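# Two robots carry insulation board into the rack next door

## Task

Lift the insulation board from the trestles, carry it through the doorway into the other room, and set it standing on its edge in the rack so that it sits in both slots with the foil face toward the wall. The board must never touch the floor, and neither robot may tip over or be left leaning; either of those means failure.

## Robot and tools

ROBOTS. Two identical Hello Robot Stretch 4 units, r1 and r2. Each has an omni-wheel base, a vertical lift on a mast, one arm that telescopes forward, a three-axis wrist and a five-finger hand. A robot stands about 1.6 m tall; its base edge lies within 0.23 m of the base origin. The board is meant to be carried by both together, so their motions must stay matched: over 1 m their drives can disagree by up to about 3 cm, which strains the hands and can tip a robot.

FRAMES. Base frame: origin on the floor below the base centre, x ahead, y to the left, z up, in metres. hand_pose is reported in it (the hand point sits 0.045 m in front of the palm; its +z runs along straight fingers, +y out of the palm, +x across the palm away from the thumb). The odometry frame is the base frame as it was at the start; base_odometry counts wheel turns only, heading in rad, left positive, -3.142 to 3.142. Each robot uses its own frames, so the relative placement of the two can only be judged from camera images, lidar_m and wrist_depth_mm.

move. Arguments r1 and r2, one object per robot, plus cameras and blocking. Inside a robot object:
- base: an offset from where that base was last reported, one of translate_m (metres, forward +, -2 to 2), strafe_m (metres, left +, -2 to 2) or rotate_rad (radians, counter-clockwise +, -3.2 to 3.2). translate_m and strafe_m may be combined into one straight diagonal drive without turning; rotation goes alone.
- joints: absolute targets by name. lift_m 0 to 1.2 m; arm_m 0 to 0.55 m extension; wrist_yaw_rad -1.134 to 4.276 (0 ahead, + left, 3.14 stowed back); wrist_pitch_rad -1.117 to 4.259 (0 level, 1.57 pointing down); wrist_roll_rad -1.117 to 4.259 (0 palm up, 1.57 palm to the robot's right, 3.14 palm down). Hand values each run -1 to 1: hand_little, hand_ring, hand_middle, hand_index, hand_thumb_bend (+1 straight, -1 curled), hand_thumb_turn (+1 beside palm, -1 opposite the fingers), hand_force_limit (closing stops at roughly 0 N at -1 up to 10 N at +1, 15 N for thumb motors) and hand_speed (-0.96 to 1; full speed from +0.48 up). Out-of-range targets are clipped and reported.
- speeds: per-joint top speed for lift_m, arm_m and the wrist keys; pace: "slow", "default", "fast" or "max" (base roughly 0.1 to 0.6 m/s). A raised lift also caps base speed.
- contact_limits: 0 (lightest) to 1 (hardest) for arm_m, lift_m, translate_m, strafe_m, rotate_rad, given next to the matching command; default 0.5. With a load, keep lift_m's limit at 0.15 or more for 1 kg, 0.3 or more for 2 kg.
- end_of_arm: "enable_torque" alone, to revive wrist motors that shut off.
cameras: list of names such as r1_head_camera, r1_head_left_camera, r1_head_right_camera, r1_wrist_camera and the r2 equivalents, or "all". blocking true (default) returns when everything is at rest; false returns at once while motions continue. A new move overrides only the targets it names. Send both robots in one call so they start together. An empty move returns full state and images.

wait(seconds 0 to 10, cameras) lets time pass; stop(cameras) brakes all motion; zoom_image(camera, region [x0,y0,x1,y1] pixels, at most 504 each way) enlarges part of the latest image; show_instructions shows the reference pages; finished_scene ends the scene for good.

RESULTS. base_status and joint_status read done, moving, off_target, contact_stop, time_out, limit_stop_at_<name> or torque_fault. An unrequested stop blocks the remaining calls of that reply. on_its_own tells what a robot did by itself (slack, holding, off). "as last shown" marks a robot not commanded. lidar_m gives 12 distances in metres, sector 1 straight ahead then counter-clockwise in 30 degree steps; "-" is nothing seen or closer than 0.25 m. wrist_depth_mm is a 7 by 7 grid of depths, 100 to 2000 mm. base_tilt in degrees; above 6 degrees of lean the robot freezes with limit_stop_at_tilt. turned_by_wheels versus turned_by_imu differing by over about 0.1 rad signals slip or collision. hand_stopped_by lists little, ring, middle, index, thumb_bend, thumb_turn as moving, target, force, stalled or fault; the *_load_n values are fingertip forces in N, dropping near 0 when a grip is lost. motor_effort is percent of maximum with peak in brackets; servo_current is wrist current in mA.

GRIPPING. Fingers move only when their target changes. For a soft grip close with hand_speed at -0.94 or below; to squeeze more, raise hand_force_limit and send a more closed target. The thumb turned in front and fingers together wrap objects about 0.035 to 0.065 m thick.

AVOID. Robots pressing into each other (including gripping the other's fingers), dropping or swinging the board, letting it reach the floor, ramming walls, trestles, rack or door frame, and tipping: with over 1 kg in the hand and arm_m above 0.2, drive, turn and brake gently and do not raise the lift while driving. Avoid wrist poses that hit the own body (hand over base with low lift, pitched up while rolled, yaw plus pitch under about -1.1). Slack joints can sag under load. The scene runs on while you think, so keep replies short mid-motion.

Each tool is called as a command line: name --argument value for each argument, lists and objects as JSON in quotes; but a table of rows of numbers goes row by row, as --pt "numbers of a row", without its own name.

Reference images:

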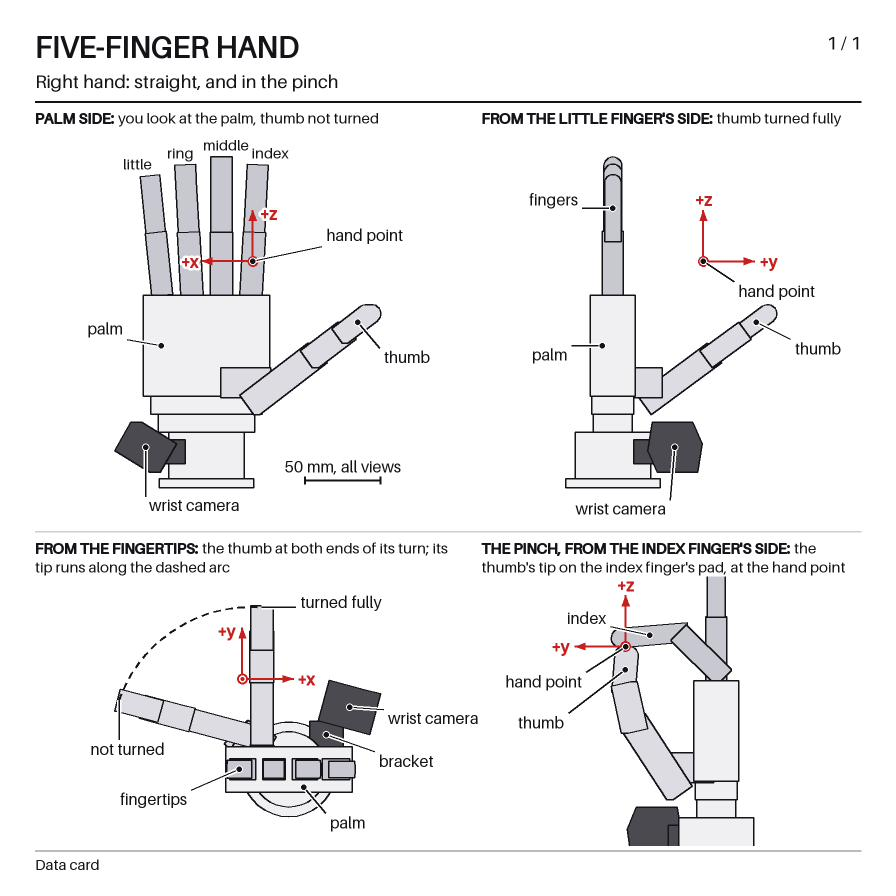

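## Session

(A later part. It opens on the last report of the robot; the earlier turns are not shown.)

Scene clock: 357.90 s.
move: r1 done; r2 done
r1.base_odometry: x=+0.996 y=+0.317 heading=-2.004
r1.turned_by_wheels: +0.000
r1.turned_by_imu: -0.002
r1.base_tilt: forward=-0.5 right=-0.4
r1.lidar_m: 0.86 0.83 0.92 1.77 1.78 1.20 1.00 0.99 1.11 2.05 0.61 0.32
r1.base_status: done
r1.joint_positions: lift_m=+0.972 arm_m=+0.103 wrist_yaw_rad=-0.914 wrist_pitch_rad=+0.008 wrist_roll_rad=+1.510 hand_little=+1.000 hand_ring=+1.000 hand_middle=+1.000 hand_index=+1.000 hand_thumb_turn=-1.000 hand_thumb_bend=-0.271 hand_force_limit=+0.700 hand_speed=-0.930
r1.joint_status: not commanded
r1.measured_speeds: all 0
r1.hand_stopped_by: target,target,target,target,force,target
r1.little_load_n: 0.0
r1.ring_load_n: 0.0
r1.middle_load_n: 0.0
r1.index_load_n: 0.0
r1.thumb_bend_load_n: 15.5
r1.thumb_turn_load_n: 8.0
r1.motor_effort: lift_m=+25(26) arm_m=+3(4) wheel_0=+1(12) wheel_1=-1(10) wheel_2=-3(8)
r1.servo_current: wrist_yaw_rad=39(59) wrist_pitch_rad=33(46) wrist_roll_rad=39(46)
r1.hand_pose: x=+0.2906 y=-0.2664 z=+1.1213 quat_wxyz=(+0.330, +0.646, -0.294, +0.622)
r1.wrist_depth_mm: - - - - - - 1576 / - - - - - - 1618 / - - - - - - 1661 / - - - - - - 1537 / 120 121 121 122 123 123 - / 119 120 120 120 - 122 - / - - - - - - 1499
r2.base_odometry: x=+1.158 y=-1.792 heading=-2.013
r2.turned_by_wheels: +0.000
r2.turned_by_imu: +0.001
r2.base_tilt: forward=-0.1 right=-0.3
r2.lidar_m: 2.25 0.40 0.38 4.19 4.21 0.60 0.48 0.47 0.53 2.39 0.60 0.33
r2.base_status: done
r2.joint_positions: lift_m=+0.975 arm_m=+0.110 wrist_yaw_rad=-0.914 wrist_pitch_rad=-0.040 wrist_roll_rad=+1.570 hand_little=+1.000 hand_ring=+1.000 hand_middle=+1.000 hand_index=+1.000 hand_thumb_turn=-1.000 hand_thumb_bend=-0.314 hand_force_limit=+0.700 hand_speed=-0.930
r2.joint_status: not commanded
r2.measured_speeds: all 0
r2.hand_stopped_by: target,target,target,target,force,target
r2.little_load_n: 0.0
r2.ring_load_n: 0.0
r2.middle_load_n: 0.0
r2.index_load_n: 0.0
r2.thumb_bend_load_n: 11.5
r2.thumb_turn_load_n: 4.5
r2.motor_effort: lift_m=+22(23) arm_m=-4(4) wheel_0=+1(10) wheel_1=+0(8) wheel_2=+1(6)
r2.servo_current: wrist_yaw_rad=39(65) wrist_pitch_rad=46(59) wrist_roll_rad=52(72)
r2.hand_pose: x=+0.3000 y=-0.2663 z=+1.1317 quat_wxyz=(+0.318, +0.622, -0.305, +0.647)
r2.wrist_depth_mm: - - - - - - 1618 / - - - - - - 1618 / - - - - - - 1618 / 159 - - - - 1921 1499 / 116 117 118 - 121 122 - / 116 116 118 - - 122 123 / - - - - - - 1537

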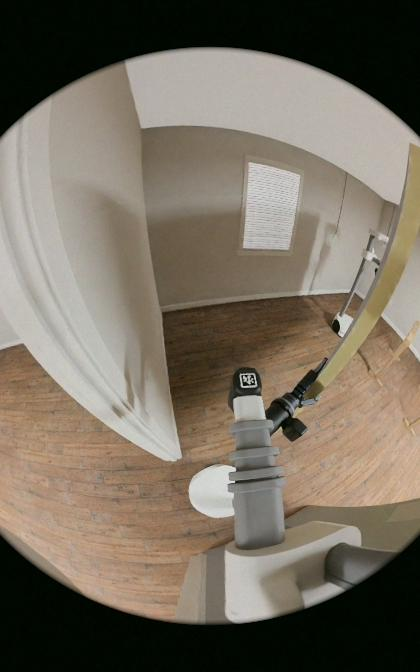

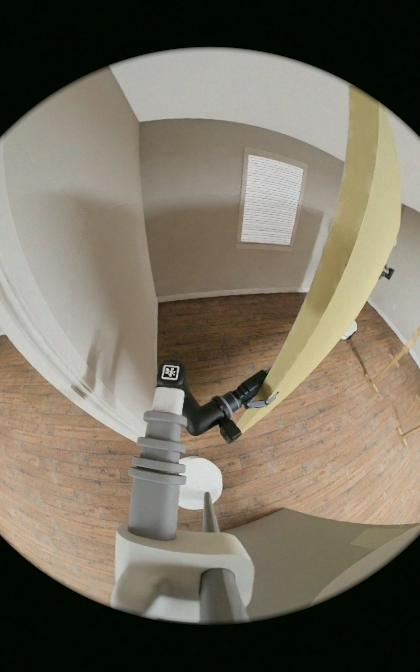

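move --r1 '{"base":{"translate_m":0.0905,"strafe_m":-0.0268}}' --r2 '{"base":{"translate_m":-0.0904,"strafe_m":0.027}}' --cameras '["r2_head_camera","r2_head_left_camera","r2_head_right_camera"]'

Scene clock: 363.27 s.
move: r1 done; r2 done
r1.base_odometry: x=+0.934 y=+0.246 heading=-2.004
r1.turned_by_wheels: +0.000
r1.turned_by_imu: -0.001
r1.base_tilt: forward=-0.7 right=-0.4
r1.lidar_m: 0.80 0.76 0.86 1.84 1.81 1.27 1.09 1.09 1.23 2.21 0.63 0.32
r1.base_status: done
r1.joint_positions: lift_m=+0.972 arm_m=+0.103 wrist_yaw_rad=-0.914 wrist_pitch_rad=+0.008 wrist_roll_rad=+1.510 hand_little=+1.000 hand_ring=+1.000 hand_middle=+1.000 hand_index=+1.000 hand_thumb_turn=-1.000 hand_thumb_bend=-0.271 hand_force_limit=+0.700 hand_speed=-0.930
r1.joint_status: not commanded
r1.measured_speeds: all 0
r1.hand_stopped_by: target,target,target,target,force,target
r1.little_load_n: 0.0
r1.ring_load_n: 0.0
r1.middle_load_n: 0.0
r1.index_load_n: 0.0
r1.thumb_bend_load_n: 15.5
r1.thumb_turn_load_n: 8.0
r1.motor_effort: lift_m=+25(26) arm_m=+4(4) wheel_0=+3(9) wheel_1=+1(5) wheel_2=-2(11)
r1.servo_current: wrist_yaw_rad=46(65) wrist_pitch_rad=39(46) wrist_roll_rad=33(46)
r1.hand_pose: x=+0.2906 y=-0.2664 z=+1.1213 quat_wxyz=(+0.330, +0.646, -0.294, +0.622)
r1.wrist_depth_mm: - - - - - - 1618 / - - - - - - 1618 / - - - - - - 1618 / - - - - - - 1537 / 120 120 121 121 122 123 - / 119 119 120 120 - 122 123 / - - - - - - 1576
r2.base_odometry: x=+1.221 y=-1.722 heading=-2.013
r2.turned_by_wheels: +0.000
r2.turned_by_imu: +0.000
r2.base_tilt: forward=-0.1 right=-0.3
r2.lidar_m: 2.35 0.43 0.45 4.14 4.15 0.51 0.39 0.38 0.46 0.74 0.56 0.34
r2.base_status: done
r2.joint_positions: lift_m=+0.975 arm_m=+0.110 wrist_yaw_rad=-0.914 wrist_pitch_rad=-0.040 wrist_roll_rad=+1.570 hand_little=+1.000 hand_ring=+1.000 hand_middle=+1.000 hand_index=+1.000 hand_thumb_turn=-1.000 hand_thumb_bend=-0.314 hand_force_limit=+0.700 hand_speed=-0.930
r2.joint_status: not commanded
r2.measured_speeds: all 0
r2.hand_stopped_by: target,target,target,target,force,target
r2.little_load_n: 0.0
r2.ring_load_n: 0.0
r2.middle_load_n: 0.0
r2.index_load_n: 0.0
r2.thumb_bend_load_n: 11.5
r2.thumb_turn_load_n: 4.5
r2.motor_effort: lift_m=+23(23) arm_m=-4(4) wheel_0=+1(8) wheel_1=-1(4) wheel_2=-2(11)
r2.servo_current: wrist_yaw_rad=59(72) wrist_pitch_rad=59(59) wrist_roll_rad=52(65)
r2.hand_pose: x=+0.2999 y=-0.2663 z=+1.1317 quat_wxyz=(+0.318, +0.622, -0.305, +0.647)
r2.wrist_depth_mm: - - - - - - 1576 / - - - - - - 1618 / - - - - - - 1576 / 163 - - - - 1921 1430 / 116 116 118 - 120 122 - / 115 117 118 - - 122 123 / - - - - - - 1576

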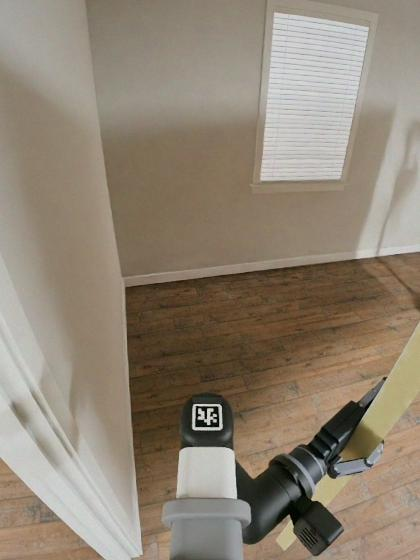

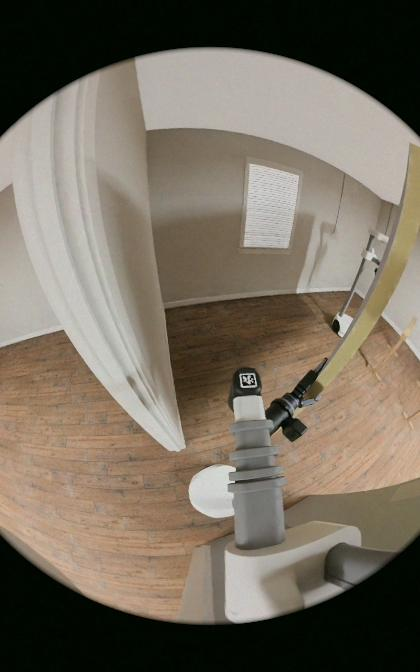

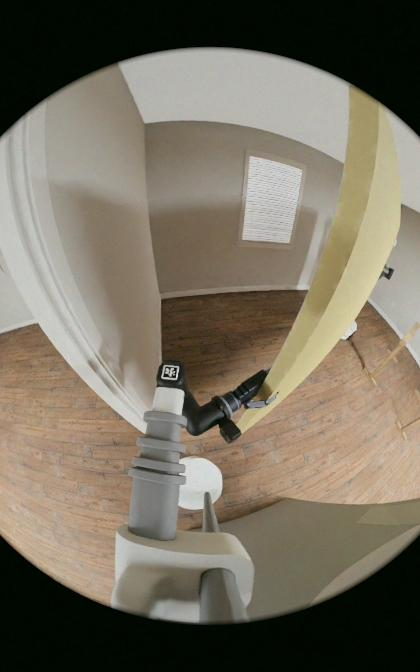

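move --r1 '{"base":{"translate_m":0.0802,"strafe_m":-0.2891}}' --r2 '{"base":{"translate_m":-0.0797,"strafe_m":0.2892}}' --cameras '["r2_head_left_camera","r2_head_right_camera"]'

Scene clock: 368.37 s.
move: r1 done; r2 done
r1.base_odometry: x=+0.638 y=+0.295 heading=-2.005
r1.turned_by_wheels: +0.000
r1.turned_by_imu: -0.002
r1.base_tilt: forward=-0.7 right=-0.4
r1.lidar_m: 3.62 0.82 0.88 1.36 2.14 1.28 1.07 1.08 1.26 2.19 0.63 0.33
r1.base_status: done
r1.joint_positions: lift_m=+0.972 arm_m=+0.103 wrist_yaw_rad=-0.914 wrist_pitch_rad=+0.008 wrist_roll_rad=+1.510 hand_little=+1.000 hand_ring=+1.000 hand_middle=+1.000 hand_index=+1.000 hand_thumb_turn=-1.000 hand_thumb_bend=-0.271 hand_force_limit=+0.700 hand_speed=-0.930
r1.joint_status: not commanded
r1.measured_speeds: all 0
r1.hand_stopped_by: target,target,target,target,force,target
r1.little_load_n: 0.0
r1.ring_load_n: 0.0
r1.middle_load_n: 0.0
r1.index_load_n: 0.0
r1.thumb_bend_load_n: 15.5
r1.thumb_turn_load_n: 8.0
r1.motor_effort: lift_m=+25(26) arm_m=+4(4) wheel_0=-1(12) wheel_1=-1(11) wheel_2=-2(8)
r1.servo_current: wrist_yaw_rad=46(59) wrist_pitch_rad=39(46) wrist_roll_rad=39(46)
r1.hand_pose: x=+0.2906 y=-0.2664 z=+1.1213 quat_wxyz=(+0.330, +0.646, -0.294, +0.622)
r1.wrist_depth_mm: 1863 - - - - 1921 1618 / 1983 - - - - - 1661 / - - - - - - 1618 / - - - - - - 1576 / 120 121 121 121 123 123 - / 119 120 120 120 - 122 123 / - - - - - - 1537
r2.base_odometry: x=+1.517 y=-1.774 heading=-2.013
r2.turned_by_wheels: +0.000
r2.turned_by_imu: +0.001
r2.base_tilt: forward=+0.0 right=-0.3
r2.lidar_m: 0.40 2.35 2.75 3.86 3.85 2.77 0.45 0.42 0.47 0.76 0.58 0.34
r2.base_status: done
r2.joint_positions: lift_m=+0.975 arm_m=+0.110 wrist_yaw_rad=-0.914 wrist_pitch_rad=-0.040 wrist_roll_rad=+1.570 hand_little=+1.000 hand_ring=+1.000 hand_middle=+1.000 hand_index=+1.000 hand_thumb_turn=-1.000 hand_thumb_bend=-0.314 hand_force_limit=+0.700 hand_speed=-0.930
r2.joint_status: not commanded
r2.measured_speeds: all 0
r2.hand_stopped_by: target,target,target,target,force,target
r2.little_load_n: 0.0
r2.ring_load_n: 0.0
r2.middle_load_n: 0.0
r2.index_load_n: 0.0
r2.thumb_bend_load_n: 11.0
r2.thumb_turn_load_n: 5.0
r2.motor_effort: lift_m=+22(23) arm_m=-4(4) wheel_0=+0(9) wheel_1=-1(8) wheel_2=+0(6)
r2.servo_current: wrist_yaw_rad=46(78) wrist_pitch_rad=52(59) wrist_roll_rad=65(65)
r2.hand_pose: x=+0.2999 y=-0.2663 z=+1.1317 quat_wxyz=(+0.318, +0.622, -0.305, +0.647)
r2.wrist_depth_mm: - - - - - - 1661 / - - - - - - 1618 / - - - - - - 1576 / - - - - - 1921 1464 / 116 117 118 - 121 122 - / 116 117 118 - - 122 123 / - - - - - - 1576

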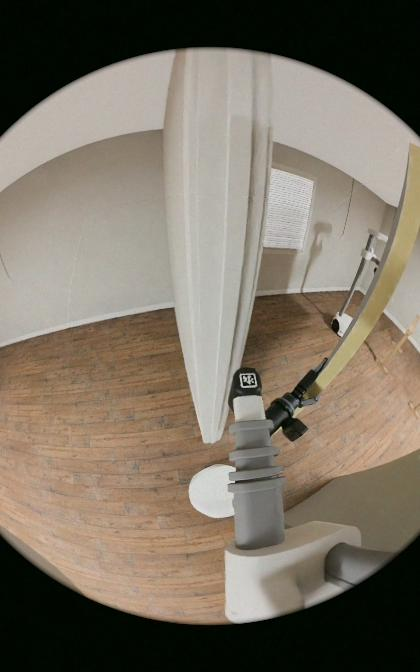

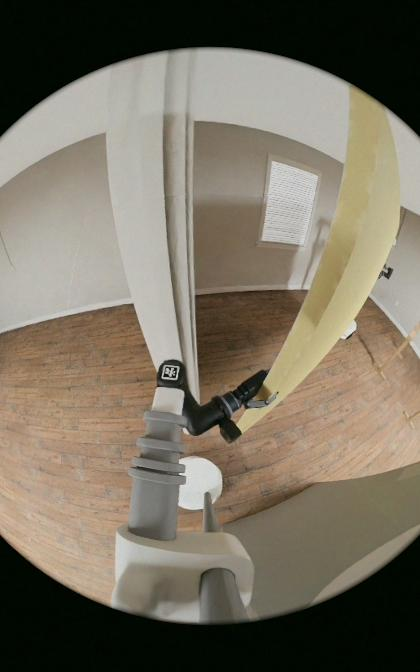

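move --r1 '{"base":{"translate_m":0.0668,"strafe_m":-0.2409}}' --r2 '{"base":{"translate_m":-0.0664,"strafe_m":0.241}}' --cameras '["r2_head_camera","r2_head_left_camera","r2_head_right_camera","r2_wrist_camera"]'

Scene clock: 372.70 s.
move: r1 done; r2 done
r1.base_odometry: x=+0.391 y=+0.335 heading=-2.005
r1.turned_by_wheels: +0.000
r1.turned_by_imu: -0.003
r1.base_tilt: forward=-0.6 right=-0.4
r1.lidar_m: 3.64 0.88 0.93 1.40 2.24 1.25 1.08 1.05 1.21 1.99 0.65 0.31
r1.base_status: done
r1.joint_positions: lift_m=+0.972 arm_m=+0.103 wrist_yaw_rad=-0.914 wrist_pitch_rad=+0.008 wrist_roll_rad=+1.510 hand_little=+1.000 hand_ring=+1.000 hand_middle=+1.000 hand_index=+1.000 hand_thumb_turn=-1.000 hand_thumb_bend=-0.271 hand_force_limit=+0.700 hand_speed=-0.930
r1.joint_status: not commanded
r1.measured_speeds: all 0
r1.hand_stopped_by: target,target,target,target,force,target
r1.little_load_n: 0.0
r1.ring_load_n: 0.0
r1.middle_load_n: 0.0
r1.index_load_n: 0.0
r1.thumb_bend_load_n: 15.0
r1.thumb_turn_load_n: 8.0
r1.motor_effort: lift_m=+25(26) arm_m=+4(4) wheel_0=-2(10) wheel_1=-1(10) wheel_2=-2(6)
r1.servo_current: wrist_yaw_rad=39(59) wrist_pitch_rad=39(52) wrist_roll_rad=39(46)
r1.hand_pose: x=+0.2906 y=-0.2664 z=+1.1213 quat_wxyz=(+0.330, +0.646, -0.294, +0.622)
r1.wrist_depth_mm: 1618 - - - - - 1618 / 1756 - - - - 1808 1618 / 1863 - - - - 1921 1576 / - - - - - 1983 1537 / 120 121 121 122 123 123 - / 119 120 120 120 - 122 - / - - - - - - 1537
r2.base_odometry: x=+1.763 y=-1.817 heading=-2.013
r2.turned_by_wheels: +0.000
r2.turned_by_imu: +0.000
r2.base_tilt: forward=+0.1 right=-0.3
r2.lidar_m: 0.50 2.36 2.78 3.60 3.59 2.76 2.39 0.51 0.51 0.79 0.61 0.34
r2.base_status: done
r2.joint_positions: lift_m=+0.975 arm_m=+0.110 wrist_yaw_rad=-0.914 wrist_pitch_rad=-0.040 wrist_roll_rad=+1.570 hand_little=+1.000 hand_ring=+1.000 hand_middle=+1.000 hand_index=+1.000 hand_thumb_turn=-1.000 hand_thumb_bend=-0.314 hand_force_limit=+0.700 hand_speed=-0.930
r2.joint_status: not commanded
r2.measured_speeds: all 0
r2.hand_stopped_by: target,target,target,target,force,target
r2.little_load_n: 0.0
r2.ring_load_n: 0.0
r2.middle_load_n: -0.5
r2.index_load_n: 0.0
r2.thumb_bend_load_n: 11.0
r2.thumb_turn_load_n: 4.5
r2.motor_effort: lift_m=+22(23) arm_m=-4(4) wheel_0=+0(12) wheel_1=+1(7) wheel_2=+1(6)
r2.servo_current: wrist_yaw_rad=46(78) wrist_pitch_rad=46(59) wrist_roll_rad=52(65)
r2.hand_pose: x=+0.2999 y=-0.2663 z=+1.1317 quat_wxyz=(+0.318, +0.622, -0.305, +0.647)
r2.wrist_depth_mm: - - - - - - 1576 / - - - - - - 1537 / - - - - - - 1661 / 171 - - - - 1921 1464 / 116 117 118 - 121 122 - / 116 117 118 - - 122 123 / - - - - - - 1576

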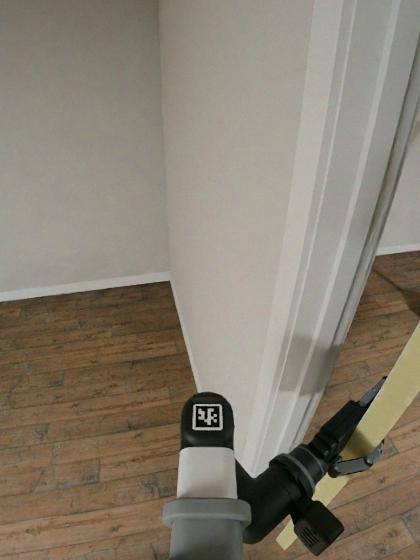

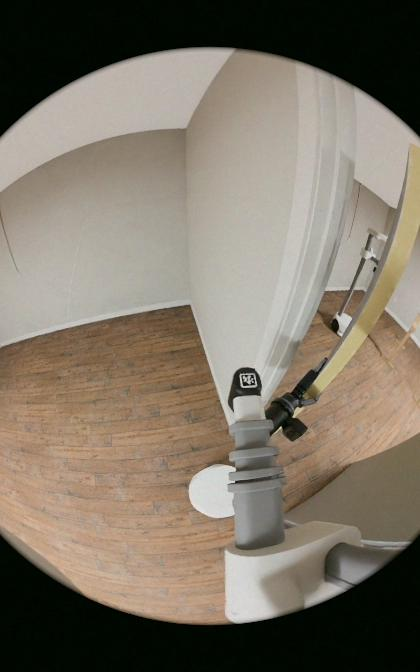

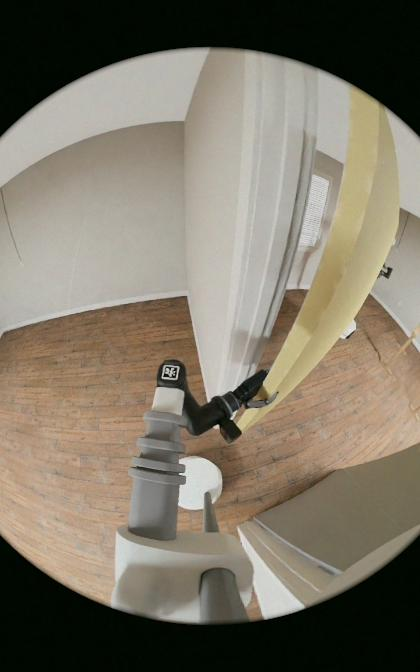

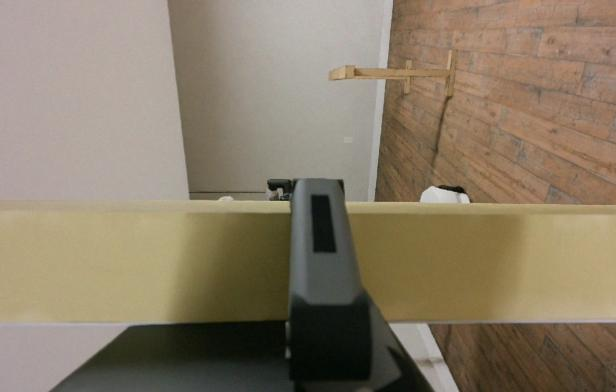

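move --r1 '{"base":{"translate_m":0.2922,"strafe_m":-0.2303}}' --r2 '{"base":{"translate_m":-0.2918,"strafe_m":0.2308}}' --cameras '["r1_head_right_camera","r2_head_right_camera","r1_wrist_camera"]'

Scene clock: 378.63 s.
move: r1 done; r2 done
r1.base_odometry: x=+0.060 y=+0.167 heading=-2.005
r1.turned_by_wheels: +0.000
r1.turned_by_imu: -0.003
r1.base_tilt: forward=-0.7 right=-0.3
r1.lidar_m: 3.36 1.68 0.89 1.08 2.66 1.53 1.29 1.27 1.50 1.69 0.69 0.32
r1.base_status: done
r1.joint_positions: lift_m=+0.972 arm_m=+0.103 wrist_yaw_rad=-0.914 wrist_pitch_rad=+0.008 wrist_roll_rad=+1.510 hand_little=+1.000 hand_ring=+1.000 hand_middle=+1.000 hand_index=+1.000 hand_thumb_turn=-1.000 hand_thumb_bend=-0.271 hand_force_limit=+0.700 hand_speed=-0.930
r1.joint_status: not commanded
r1.measured_speeds: all 0
r1.hand_stopped_by: target,target,target,target,force,target
r1.little_load_n: 0.0
r1.ring_load_n: 0.5
r1.middle_load_n: 0.0
r1.index_load_n: 0.0
r1.thumb_bend_load_n: 15.0
r1.thumb_turn_load_n: 8.0
r1.motor_effort: lift_m=+25(26) arm_m=+4(4) wheel_0=+3(11) wheel_1=-2(6) wheel_2=-2(10)
r1.servo_current: wrist_yaw_rad=52(65) wrist_pitch_rad=39(52) wrist_roll_rad=39(46)
r1.hand_pose: x=+0.2906 y=-0.2664 z=+1.1213 quat_wxyz=(+0.330, +0.646, -0.294, +0.622)
r1.wrist_depth_mm: - - - - - - 1397 / - - - - - - 1499 / - - - - - - 1537 / - - - - - - 1537 / 119 120 121 121 122 123 - / 118 119 120 - - 122 - / 1921 - - - - - 1537
r2.base_odometry: x=+2.096 y=-1.652 heading=-2.012
r2.turned_by_wheels: +0.000
r2.turned_by_imu: +0.002
r2.base_tilt: forward=-0.1 right=-0.3
r2.lidar_m: 1.11 2.59 3.04 3.35 3.27 2.50 2.17 1.04 0.61 0.56 0.58 0.34
r2.base_status: done
r2.joint_positions: lift_m=+0.975 arm_m=+0.110 wrist_yaw_rad=-0.914 wrist_pitch_rad=-0.040 wrist_roll_rad=+1.570 hand_little=+1.000 hand_ring=+1.000 hand_middle=+1.000 hand_index=+1.000 hand_thumb_turn=-1.000 hand_thumb_bend=-0.314 hand_force_limit=+0.700 hand_speed=-0.930
r2.joint_status: not commanded
r2.measured_speeds: all 0
r2.hand_stopped_by: target,target,target,target,force,target
r2.little_load_n: 0.0
r2.ring_load_n: 0.0
r2.middle_load_n: 0.0
r2.index_load_n: 0.0
r2.thumb_bend_load_n: 11.0
r2.thumb_turn_load_n: 5.0
r2.motor_effort: lift_m=+22(23) arm_m=-4(4) wheel_0=+3(11) wheel_1=+1(5) wheel_2=-1(11)
r2.servo_current: wrist_yaw_rad=39(78) wrist_pitch_rad=52(59) wrist_roll_rad=65(65)
r2.hand_pose: x=+0.2999 y=-0.2663 z=+1.1317 quat_wxyz=(+0.318, +0.622, -0.305, +0.647)
r2.wrist_depth_mm: - - - - - - 1618 / - - - - - - 1537 / - - - - - - 1576 / - - - - - 1983 1499 / 116 117 118 - 121 122 - / 116 117 117 - - 121 123 / - - - - - - -
pictures: r1_head_right_camera, r1_wrist_camera, r2_head_right_camera

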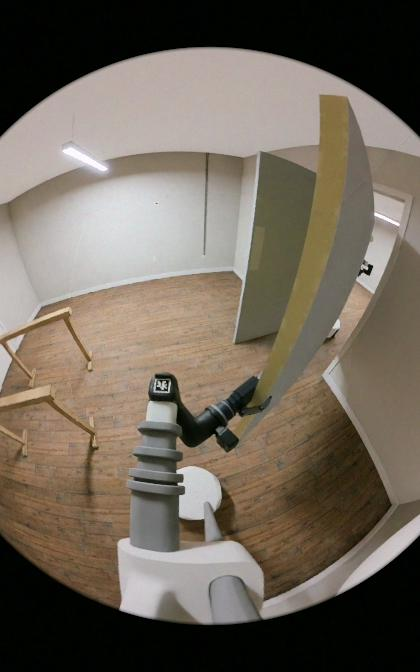

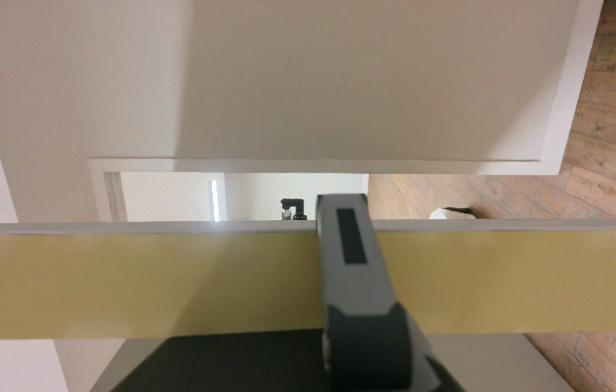

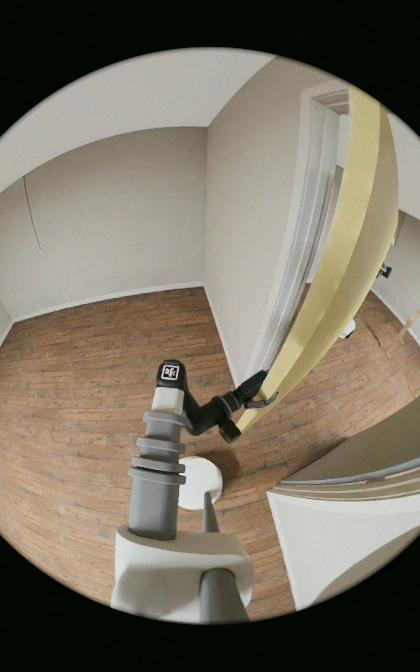

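move --r1 '{"base":{"translate_m":0.3091,"strafe_m":-0.2464}}' --r2 '{"base":{"translate_m":-0.3087,"strafe_m":0.2469}}' --cameras '[]'

move --r1 '{"base":{"translate_m":0.3091,"strafe_m":-0.2464}}' --r2 '{"base":{"translate_m":-0.3087,"strafe_m":0.2469}}' --cameras '["r1_head_right_camera","r2_head_right_camera","r2_head_left_camera","r1_wrist_camera","r2_wrist_camera"]'

Scene clock: 384.00 s.
move: r1 done; r2 done
r1.base_odometry: x=-0.294 y=-0.009 heading=-2.005
r1.turned_by_wheels: +0.000
r1.turned_by_imu: -0.002
r1.base_tilt: forward=-0.7 right=-0.4
r1.lidar_m: 1.26 3.18 1.68 1.08 2.97 1.79 1.50 1.47 1.62 1.38 0.68 0.30
r1.base_status: done
r1.joint_positions: lift_m=+0.972 arm_m=+0.103 wrist_yaw_rad=-0.914 wrist_pitch_rad=+0.008 wrist_roll_rad=+1.510 hand_little=+1.000 hand_ring=+1.000 hand_middle=+1.000 hand_index=+1.000 hand_thumb_turn=-1.000 hand_thumb_bend=-0.271 hand_force_limit=+0.700 hand_speed=-0.930
r1.joint_status: not commanded
r1.measured_speeds: all 0
r1.hand_stopped_by: target,target,target,target,force,target
r1.little_load_n: 0.0
r1.ring_load_n: 0.0
r1.middle_load_n: 0.0
r1.index_load_n: 0.0
r1.thumb_bend_load_n: 15.0
r1.thumb_turn_load_n: 8.5
r1.motor_effort: lift_m=+26(26) arm_m=+4(4) wheel_0=+2(13) wheel_1=-2(6) wheel_2=-2(12)
r1.servo_current: wrist_yaw_rad=59(59) wrist_pitch_rad=39(46) wrist_roll_rad=39(46)
r1.hand_pose: x=+0.2906 y=-0.2664 z=+1.1213 quat_wxyz=(+0.330, +0.646, -0.294, +0.622)
r1.wrist_depth_mm: - - - - - - - / - - - - - - - / 1229 - - - - - 1618 / 1308 - - - - - 1618 / 118 119 120 121 121 122 - / - 118 119 - - 121 - / - - - - - - -
r2.base_odometry: x=+2.452 y=-1.478 heading=-2.012
r2.turned_by_wheels: +0.000
r2.turned_by_imu: +0.001
r2.base_tilt: forward=+0.0 right=-0.3
r2.lidar_m: 1.77 2.83 3.32 3.13 2.97 2.20 1.92 1.64 0.97 0.82 0.61 0.34
r2.base_status: done
r2.joint_positions: lift_m=+0.975 arm_m=+0.110 wrist_yaw_rad=-0.914 wrist_pitch_rad=-0.040 wrist_roll_rad=+1.570 hand_little=+1.000 hand_ring=+1.000 hand_middle=+1.000 hand_index=+1.000 hand_thumb_turn=-1.000 hand_thumb_bend=-0.314 hand_force_limit=+0.700 hand_speed=-0.930
r2.joint_status: not commanded
r2.measured_speeds: all 0
r2.hand_stopped_by: target,target,target,target,force,target
r2.little_load_n: 0.5
r2.ring_load_n: 0.0
r2.middle_load_n: 0.0
r2.index_load_n: 0.0
r2.thumb_bend_load_n: 11.5
r2.thumb_turn_load_n: 5.0
r2.motor_effort: lift_m=+23(23) arm_m=-4(4) wheel_0=+3(9) wheel_1=+1(5) wheel_2=+0(9)
r2.servo_current: wrist_yaw_rad=46(72) wrist_pitch_rad=52(59) wrist_roll_rad=52(59)
r2.hand_pose: x=+0.2998 y=-0.2663 z=+1.1317 quat_wxyz=(+0.318, +0.622, -0.306, +0.647)
r2.wrist_depth_mm: - - - - - - 1464 / - - - - - - 1576 / - - - - - - 1576 / 442 - - - - - 1499 / 114 116 117 - 120 121 - / 114 115 116 - - 121 - / - - - - - - -

Scene clock: 386.73 s.
move: r1 done; r2 done
r1.base_odometry: x=-0.647 y=-0.186 heading=-2.005
r1.turned_by_wheels: +0.000
r1.turned_by_imu: +0.000
r1.base_tilt: forward=-0.7 right=-0.4
r1.lidar_m: 0.93 2.95 1.75 1.33 3.31 2.08 1.74 1.72 1.24 1.03 0.71 0.32
r1.base_status: done
r1.joint_positions: lift_m=+0.972 arm_m=+0.103 wrist_yaw_rad=-0.915 wrist_pitch_rad=+0.008 wrist_roll_rad=+1.510 hand_little=+1.000 hand_ring=+1.000 hand_middle=+1.000 hand_index=+1.000 hand_thumb_turn=-1.000 hand_thumb_bend=-0.271 hand_force_limit=+0.700 hand_speed=-0.930
r1.joint_status: not commanded
r1.measured_speeds: all 0
r1.hand_stopped_by: target,target,target,target,force,target
r1.little_load_n: 0.0
r1.ring_load_n: 0.0
r1.middle_load_n: 0.0
r1.index_load_n: 0.0
r1.thumb_bend_load_n: 15.0
r1.thumb_turn_load_n: 8.5
r1.motor_effort: lift_m=+25(26) arm_m=+4(4) wheel_0=+4(14) wheel_1=-3(7) wheel_2=-3(12)
r1.servo_current: wrist_yaw_rad=46(59) wrist_pitch_rad=39(52) wrist_roll_rad=46(46)
r1.hand_pose: x=+0.2904 y=-0.2664 z=+1.1213 quat_wxyz=(+0.330, +0.646, -0.294, +0.622)
r1.wrist_depth_mm: - - - - - - - / - - - - - - 1618 / - - - - - - 1618 / - - - - - - 1618 / 118 118 119 120 121 121 122 / 117 117 118 - - 120 - / - - - - - - -
r2.base_odometry: x=+2.807 y=-1.304 heading=-2.012
r2.turned_by_wheels: +0.000
r2.turned_by_imu: +0.001
r2.base_tilt: forward=+0.0 right=-0.3
r2.lidar_m: 2.43 3.07 3.50 2.92 3.05 1.93 1.67 1.69 1.33 1.15 0.62 0.34
r2.base_status: done
r2.joint_positions: lift_m=+0.975 arm_m=+0.110 wrist_yaw_rad=-0.915 wrist_pitch_rad=-0.040 wrist_roll_rad=+1.570 hand_little=+1.000 hand_ring=+1.000 hand_middle=+1.000 hand_index=+1.000 hand_thumb_turn=-1.000 hand_thumb_bend=-0.314 hand_force_limit=+0.700 hand_speed=-0.930
r2.joint_status: not commanded
r2.measured_speeds: all 0
r2.hand_stopped_by: target,target,target,target,force,target
r2.little_load_n: 0.0
r2.ring_load_n: 0.0
r2.middle_load_n: 0.0
r2.index_load_n: 0.0
r2.thumb_bend_load_n: 11.0
r2.thumb_turn_load_n: 5.0
r2.motor_effort: lift_m=+23(23) arm_m=-4(4) wheel_0=+5(7) wheel_1=+1(5) wheel_2=-1(9)
r2.servo_current: wrist_yaw_rad=46(78) wrist_pitch_rad=46(59) wrist_roll_rad=59(65)
r2.hand_pose: x=+0.2996 y=-0.2664 z=+1.1317 quat_wxyz=(+0.319, +0.622, -0.306, +0.647)
r2.wrist_depth_mm: - - - - - - - / - - - - - - 1537 / - - - - - - 1576 / - - - - - - 1499 / 114 115 117 - 119 120 - / 114 114 116 - - 120 - / - - - - - - -
pictures: r1_head_right_camera, r1_wrist_camera, r2_head_left_camera, r2_head_right_camera, r2_wrist_camera

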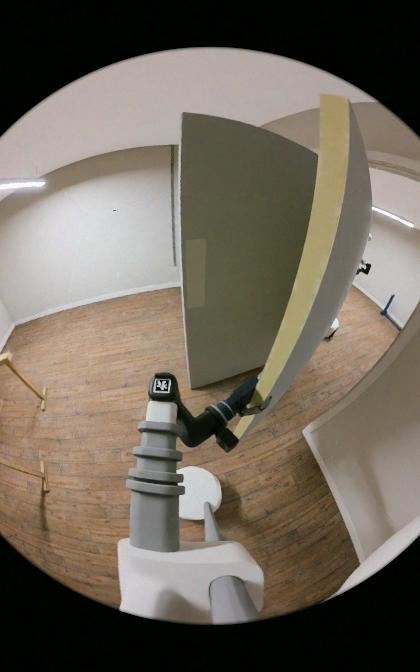

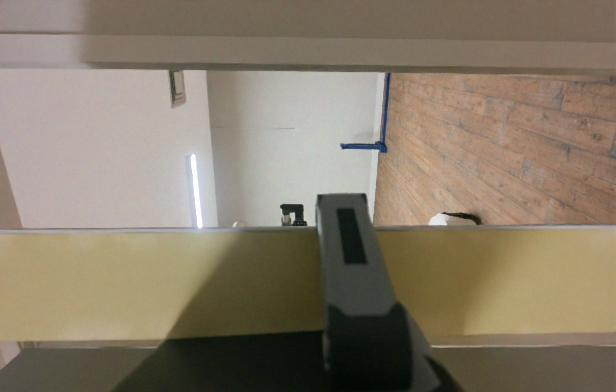

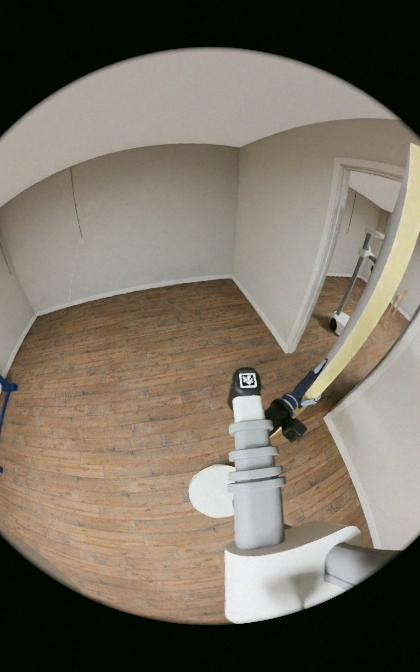

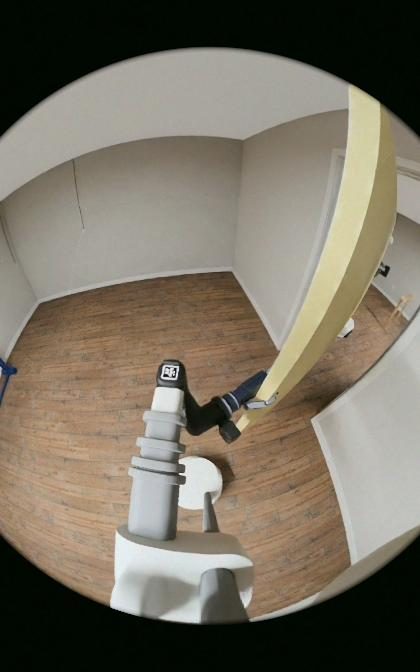

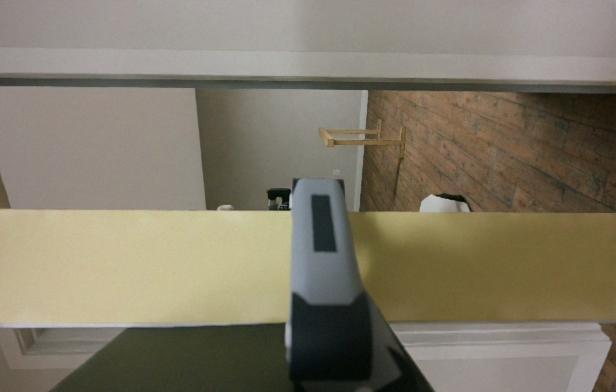

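move --r1 '{"base":{"translate_m":0.2562,"strafe_m":-0.2959},"joints":{"wrist_yaw_rad":-0.894},"speeds":{"wrist_yaw_rad":0.02}}' --r2 '{"base":{"translate_m":-0.2534,"strafe_m":0.3101},"joints":{"wrist_yaw_rad":-0.894},"speeds":{"wrist_yaw_rad":0.02}}' --cameras '["r1_head_right_camera","r2_head_right_camera","r1_wrist_camera","r2_wrist_camera"]'

r1: "speeds": wrist_yaw_rad = 0.02 is out of range 0.05 to 1.82
Scene clock: 392.40 s.
r1.base_odometry: x=-0.647 y=-0.186 heading=-2.005
r1.turned_by_wheels: +0.000
r1.turned_by_imu: -0.001
r1.base_tilt: forward=-0.6 right=-0.5
r1.lidar_m: 0.92 2.95 1.80 1.31 3.32 2.06 1.70 1.73 1.25 1.06 0.69 0.32
r1.base_status: done
r1.joint_positions: lift_m=+0.972 arm_m=+0.103 wrist_yaw_rad=-0.915 wrist_pitch_rad=+0.008 wrist_roll_rad=+1.510 hand_little=+1.000 hand_ring=+1.000 hand_middle=+1.000 hand_index=+1.000 hand_thumb_turn=-1.000 hand_thumb_bend=-0.271 hand_force_limit=+0.700 hand_speed=-0.930
r1.joint_status: not commanded
r1.measured_speeds: all 0
r1.hand_stopped_by: target,target,target,target,force,target
r1.little_load_n: 0.0
r1.ring_load_n: 0.0
r1.middle_load_n: 0.0
r1.index_load_n: 0.0
r1.thumb_bend_load_n: 15.0
r1.thumb_turn_load_n: 8.5
r1.motor_effort: lift_m=+25(26) arm_m=+4(4) wheel_0=+4(14) wheel_1=-2(7) wheel_2=-3(12)
r1.servo_current: wrist_yaw_rad=52(59) wrist_pitch_rad=46(52) wrist_roll_rad=39(46)
r1.hand_pose: x=+0.2904 y=-0.2664 z=+1.1213 quat_wxyz=(+0.330, +0.646, -0.294, +0.622)
r1.wrist_depth_mm: - - - - - - - / - - - - - - 1618 / - - - - - - 1618 / - - - - - - 1576 / 118 118 119 120 121 121 122 / 117 117 118 - - 120 - / - - - - - - -
r2.base_odometry: x=+2.807 y=-1.304 heading=-2.012
r2.turned_by_wheels: +0.000
r2.turned_by_imu: +0.001
r2.base_tilt: forward=+0.0 right=-0.4
r2.lidar_m: 2.42 3.07 3.50 2.91 3.06 1.95 1.67 1.68 1.33 1.14 0.62 0.34
r2.base_status: done
r2.joint_positions: lift_m=+0.975 arm_m=+0.110 wrist_yaw_rad=-0.915 wrist_pitch_rad=-0.040 wrist_roll_rad=+1.570 hand_little=+1.000 hand_ring=+1.000 hand_middle=+1.000 hand_index=+1.000 hand_thumb_turn=-1.000 hand_thumb_bend=-0.314 hand_force_limit=+0.700 hand_speed=-0.930
r2.joint_status: not commanded
r2.measured_speeds: all 0
r2.hand_stopped_by: target,target,target,target,force,target
r2.little_load_n: 0.0
r2.ring_load_n: 0.0
r2.middle_load_n: 0.0
r2.index_load_n: 0.0
r2.thumb_bend_load_n: 11.0
r2.thumb_turn_load_n: 5.0
r2.motor_effort: lift_m=+22(23) arm_m=-3(4) wheel_0=+5(7) wheel_1=+1(5) wheel_2=-1(9)
r2.servo_current: wrist_yaw_rad=59(78) wrist_pitch_rad=59(59) wrist_roll_rad=52(65)
r2.hand_pose: x=+0.2996 y=-0.2664 z=+1.1317 quat_wxyz=(+0.319, +0.622, -0.306, +0.647)
r2.wrist_depth_mm: - - - - - - - / - - - - - - 1576 / - - - - - - 1576 / - - - - - - 1537 / 114 115 116 - 119 121 - / 113 114 115 - - 120 - / - - - - - - -
pictures: none

move --r1 '{"base":{"translate_m":0.2562,"strafe_m":-0.2959},"joints":{"wrist_yaw_rad":-0.894},"speeds":{"wrist_yaw_rad":0.05}}' --r2 '{"base":{"translate_m":-0.2534,"strafe_m":0.3101},"joints":{"wrist_yaw_rad":-0.894},"speeds":{"wrist_yaw_rad":0.05}}' --cameras '["r1_head_right_camera","r2_head_right_camera","r1_wrist_camera","r2_wrist_camera"]'

Scene clock: 395.70 s.
move: r1 done; r2 done
r1.base_odometry: x=-1.024 y=-0.294 heading=-2.006
r1.turned_by_wheels: +0.000
r1.turned_by_imu: -0.001
r1.base_tilt: forward=-0.6 right=-0.5
r1.lidar_m: 0.73 0.72 3.20 1.65 1.69 2.26 1.93 1.51 0.84 0.72 0.71 0.33
r1.base_status: done
r1.joint_positions: lift_m=+0.972 arm_m=+0.103 wrist_yaw_rad=-0.900 wrist_pitch_rad=+0.008 wrist_roll_rad=+1.510 hand_little=+1.000 hand_ring=+1.000 hand_middle=+1.000 hand_index=+1.000 hand_thumb_turn=-1.000 hand_thumb_bend=-0.271 hand_force_limit=+0.700 hand_speed=-0.930
r1.joint_status: all done
r1.measured_speeds: all 0
r1.hand_stopped_by: target,target,target,target,force,target
r1.little_load_n: 0.0
r1.ring_load_n: 0.0
r1.middle_load_n: 0.0
r1.index_load_n: 0.0
r1.thumb_bend_load_n: 15.5
r1.thumb_turn_load_n: 8.0
r1.motor_effort: lift_m=+25(26) arm_m=+4(4) wheel_0=-1(16) wheel_1=-2(7) wheel_2=+0(12)
r1.servo_current: wrist_yaw_rad=59(124) wrist_pitch_rad=39(46) wrist_roll_rad=33(39)
r1.hand_pose: x=+0.2943 y=-0.2661 z=+1.1213 quat_wxyz=(+0.326, +0.648, -0.289, +0.625)
r1.wrist_depth_mm: - - - - - - 1618 / - - - - - - 1661 / - - - - - - 1618 / - - - - - - 1618 / 118 118 118 119 121 121 121 / 116 117 118 - - 119 - / - - - - - - 1537
r2.base_odometry: x=+3.195 y=-1.207 heading=-2.012
r2.turned_by_wheels: +0.000
r2.turned_by_imu: +0.000
r2.base_tilt: forward=+0.0 right=-0.4
r2.lidar_m: 3.17 3.24 2.70 2.27 2.71 1.73 1.50 1.51 1.74 1.51 0.67 0.34
r2.base_status: done
r2.joint_positions: lift_m=+0.975 arm_m=+0.110 wrist_yaw_rad=-0.899 wrist_pitch_rad=-0.040 wrist_roll_rad=+1.570 hand_little=+1.000 hand_ring=+1.000 hand_middle=+1.000 hand_index=+1.000 hand_thumb_turn=-1.000 hand_thumb_bend=-0.314 hand_force_limit=+0.700 hand_speed=-0.930
r2.joint_status: all done
r2.measured_speeds: all 0
r2.hand_stopped_by: target,target,target,target,force,target
r2.little_load_n: 0.0
r2.ring_load_n: 0.0
r2.middle_load_n: 0.0
r2.index_load_n: 0.0
r2.thumb_bend_load_n: 11.5
r2.thumb_turn_load_n: 5.0
r2.motor_effort: lift_m=+23(23) arm_m=-3(4) wheel_0=+0(6) wheel_1=+1(5) wheel_2=+1(9)
r2.servo_current: wrist_yaw_rad=52(124) wrist_pitch_rad=52(59) wrist_roll_rad=52(65)
r2.hand_pose: x=+0.3038 y=-0.2660 z=+1.1317 quat_wxyz=(+0.314, +0.624, -0.301, +0.649)
r2.wrist_depth_mm: - - - - - - - / - - - - - - - / 1366 - - - - - 1537 / 187 - - - - 1921 1464 / 115 116 117 - 120 121 - / 114 115 116 - - 121 121 / - - - - - - 1618
pictures: r1_head_right_camera, r1_wrist_camera, r2_head_right_camera, r2_wrist_camera

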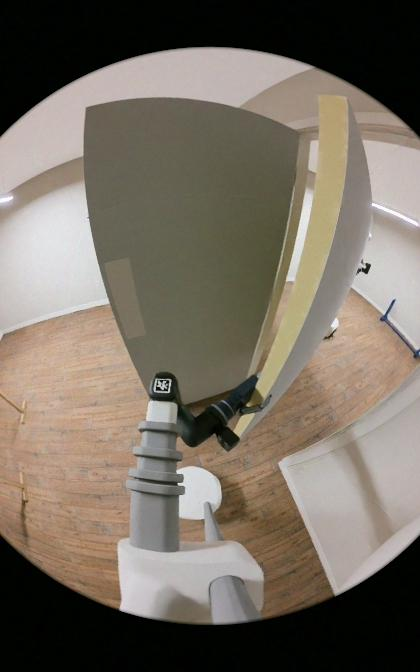

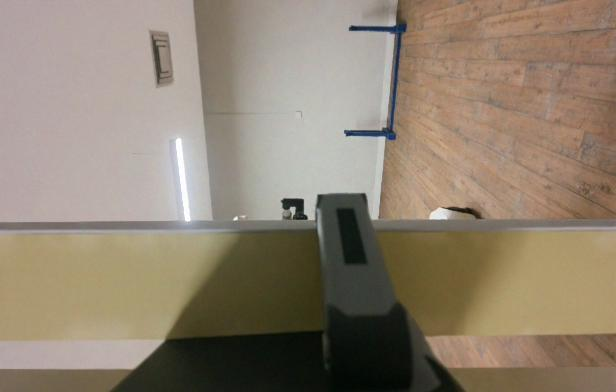

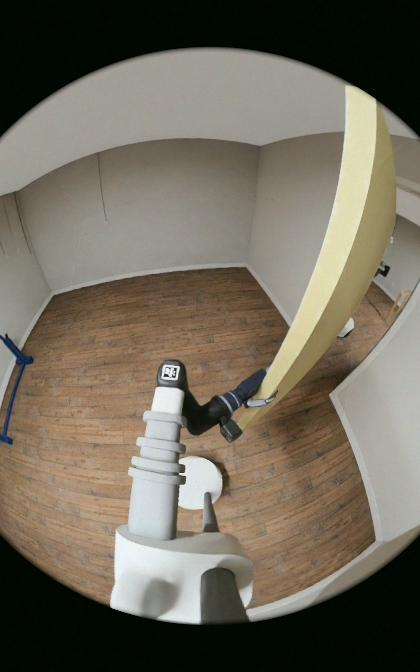

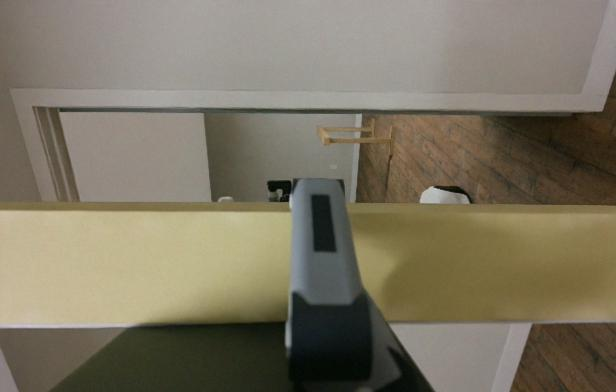

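move --r1 '{"base":{"translate_m":0.1883,"strafe_m":-0.1596},"joints":{"wrist_yaw_rad":-0.872},"speeds":{"wrist_yaw_rad":0.05}}' --r2 '{"base":{"translate_m":-0.1920,"strafe_m":0.1693},"joints":{"wrist_yaw_rad":-0.872},"speeds":{"wrist_yaw_rad":0.05}}' --cameras '["r1_head_camera","r1_head_right_camera","r1_wrist_camera","r2_wrist_camera"]'

Scene clock: 404.43 s.
move: r1 done; r2 done
r1.base_odometry: x=-1.248 y=-0.397 heading=-2.006
r1.turned_by_wheels: +0.000
r1.turned_by_imu: -0.004
r1.base_tilt: forward=-0.7 right=-0.5
r1.lidar_m: 0.63 0.59 3.07 2.14 1.87 2.42 2.06 1.10 0.62 0.52 0.80 0.33
r1.base_status: done
r1.joint_positions: lift_m=+0.972 arm_m=+0.103 wrist_yaw_rad=-0.875 wrist_pitch_rad=+0.008 wrist_roll_rad=+1.510 hand_little=+1.000 hand_ring=+1.000 hand_middle=+1.000 hand_index=+1.000 hand_thumb_turn=-1.000 hand_thumb_bend=-0.271 hand_force_limit=+0.700 hand_speed=-0.930
r1.joint_status: all done
r1.measured_speeds: all 0
r1.hand_stopped_by: target,target,target,target,force,target
r1.little_load_n: 0.0
r1.ring_load_n: 0.0
r1.middle_load_n: 0.0
r1.index_load_n: 0.5
r1.thumb_bend_load_n: 16.5
r1.thumb_turn_load_n: 9.0
r1.motor_effort: lift_m=+25(26) arm_m=+3(4) wheel_0=-1(14) wheel_1=-4(7) wheel_2=-1(12)
r1.servo_current: wrist_yaw_rad=39(104) wrist_pitch_rad=39(46) wrist_roll_rad=39(46)
r1.hand_pose: x=+0.3009 y=-0.2656 z=+1.1213 quat_wxyz=(+0.318, +0.652, -0.281, +0.629)
r1.wrist_depth_mm: - - - - - - 1661 / - - - - - - 1618 / - - - - - - 1618 / - - - - - - 1537 / 118 118 119 119 121 121 121 / 117 118 118 - - 120 - / - - - - - - 1537
r2.base_odometry: x=+3.430 y=-1.106 heading=-2.012
r2.turned_by_wheels: +0.000
r2.turned_by_imu: +0.001
r2.base_tilt: forward=+0.0 right=-0.5
r2.lidar_m: 3.37 3.39 2.58 2.08 2.49 1.58 1.37 1.37 1.61 1.72 0.72 0.34
r2.base_status: done
r2.joint_positions: lift_m=+0.975 arm_m=+0.110 wrist_yaw_rad=-0.876 wrist_pitch_rad=-0.040 wrist_roll_rad=+1.570 hand_little=+1.000 hand_ring=+1.000 hand_middle=+1.000 hand_index=+1.000 hand_thumb_turn=-1.000 hand_thumb_bend=-0.314 hand_force_limit=+0.700 hand_speed=-0.930
r2.joint_status: all done
r2.measured_speeds: all 0
r2.hand_stopped_by: target,target,target,target,force,target
r2.little_load_n: 0.0
r2.ring_load_n: 0.0
r2.middle_load_n: 0.0
r2.index_load_n: 0.0
r2.thumb_bend_load_n: 12.0
r2.thumb_turn_load_n: 5.0
r2.motor_effort: lift_m=+22(23) arm_m=-4(4) wheel_0=-1(9) wheel_1=+1(4) wheel_2=-1(9)
r2.servo_current: wrist_yaw_rad=46(91) wrist_pitch_rad=52(59) wrist_roll_rad=65(65)
r2.hand_pose: x=+0.3099 y=-0.2654 z=+1.1317 quat_wxyz=(+0.306, +0.628, -0.294, +0.653)
r2.wrist_depth_mm: - - - - - - - / - - - - - - 1430 / 1576 - - - - - 1499 / 149 544 - 683 - 1808 1537 / 115 115 117 - 120 121 - / 115 115 116 - - 121 122 / - - - - - - 1618

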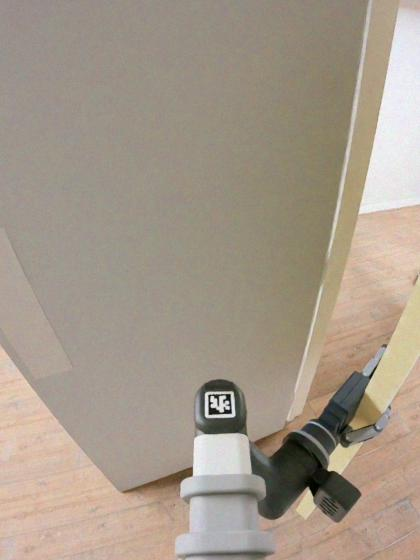

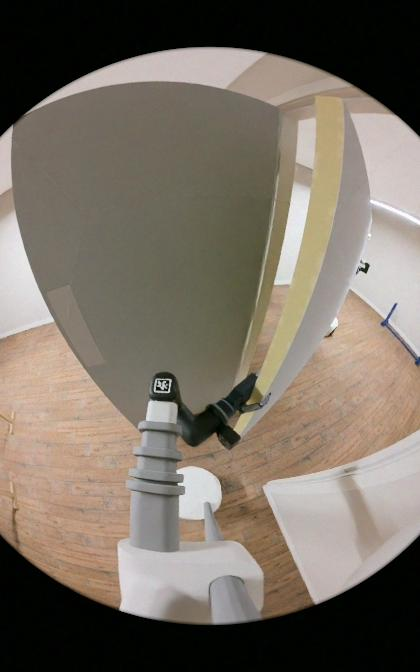

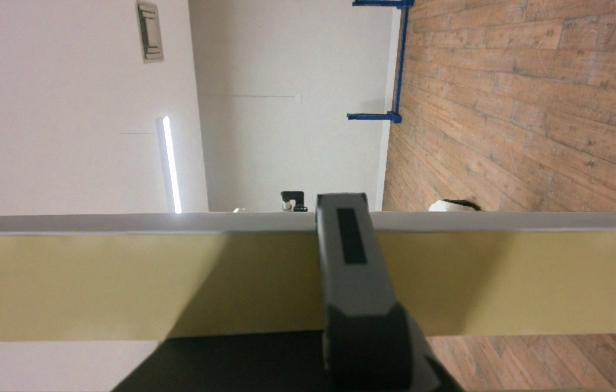

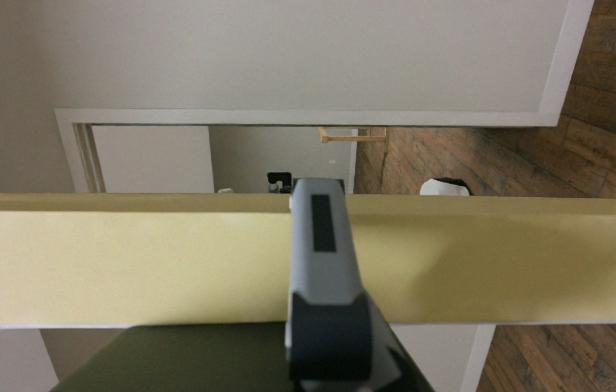

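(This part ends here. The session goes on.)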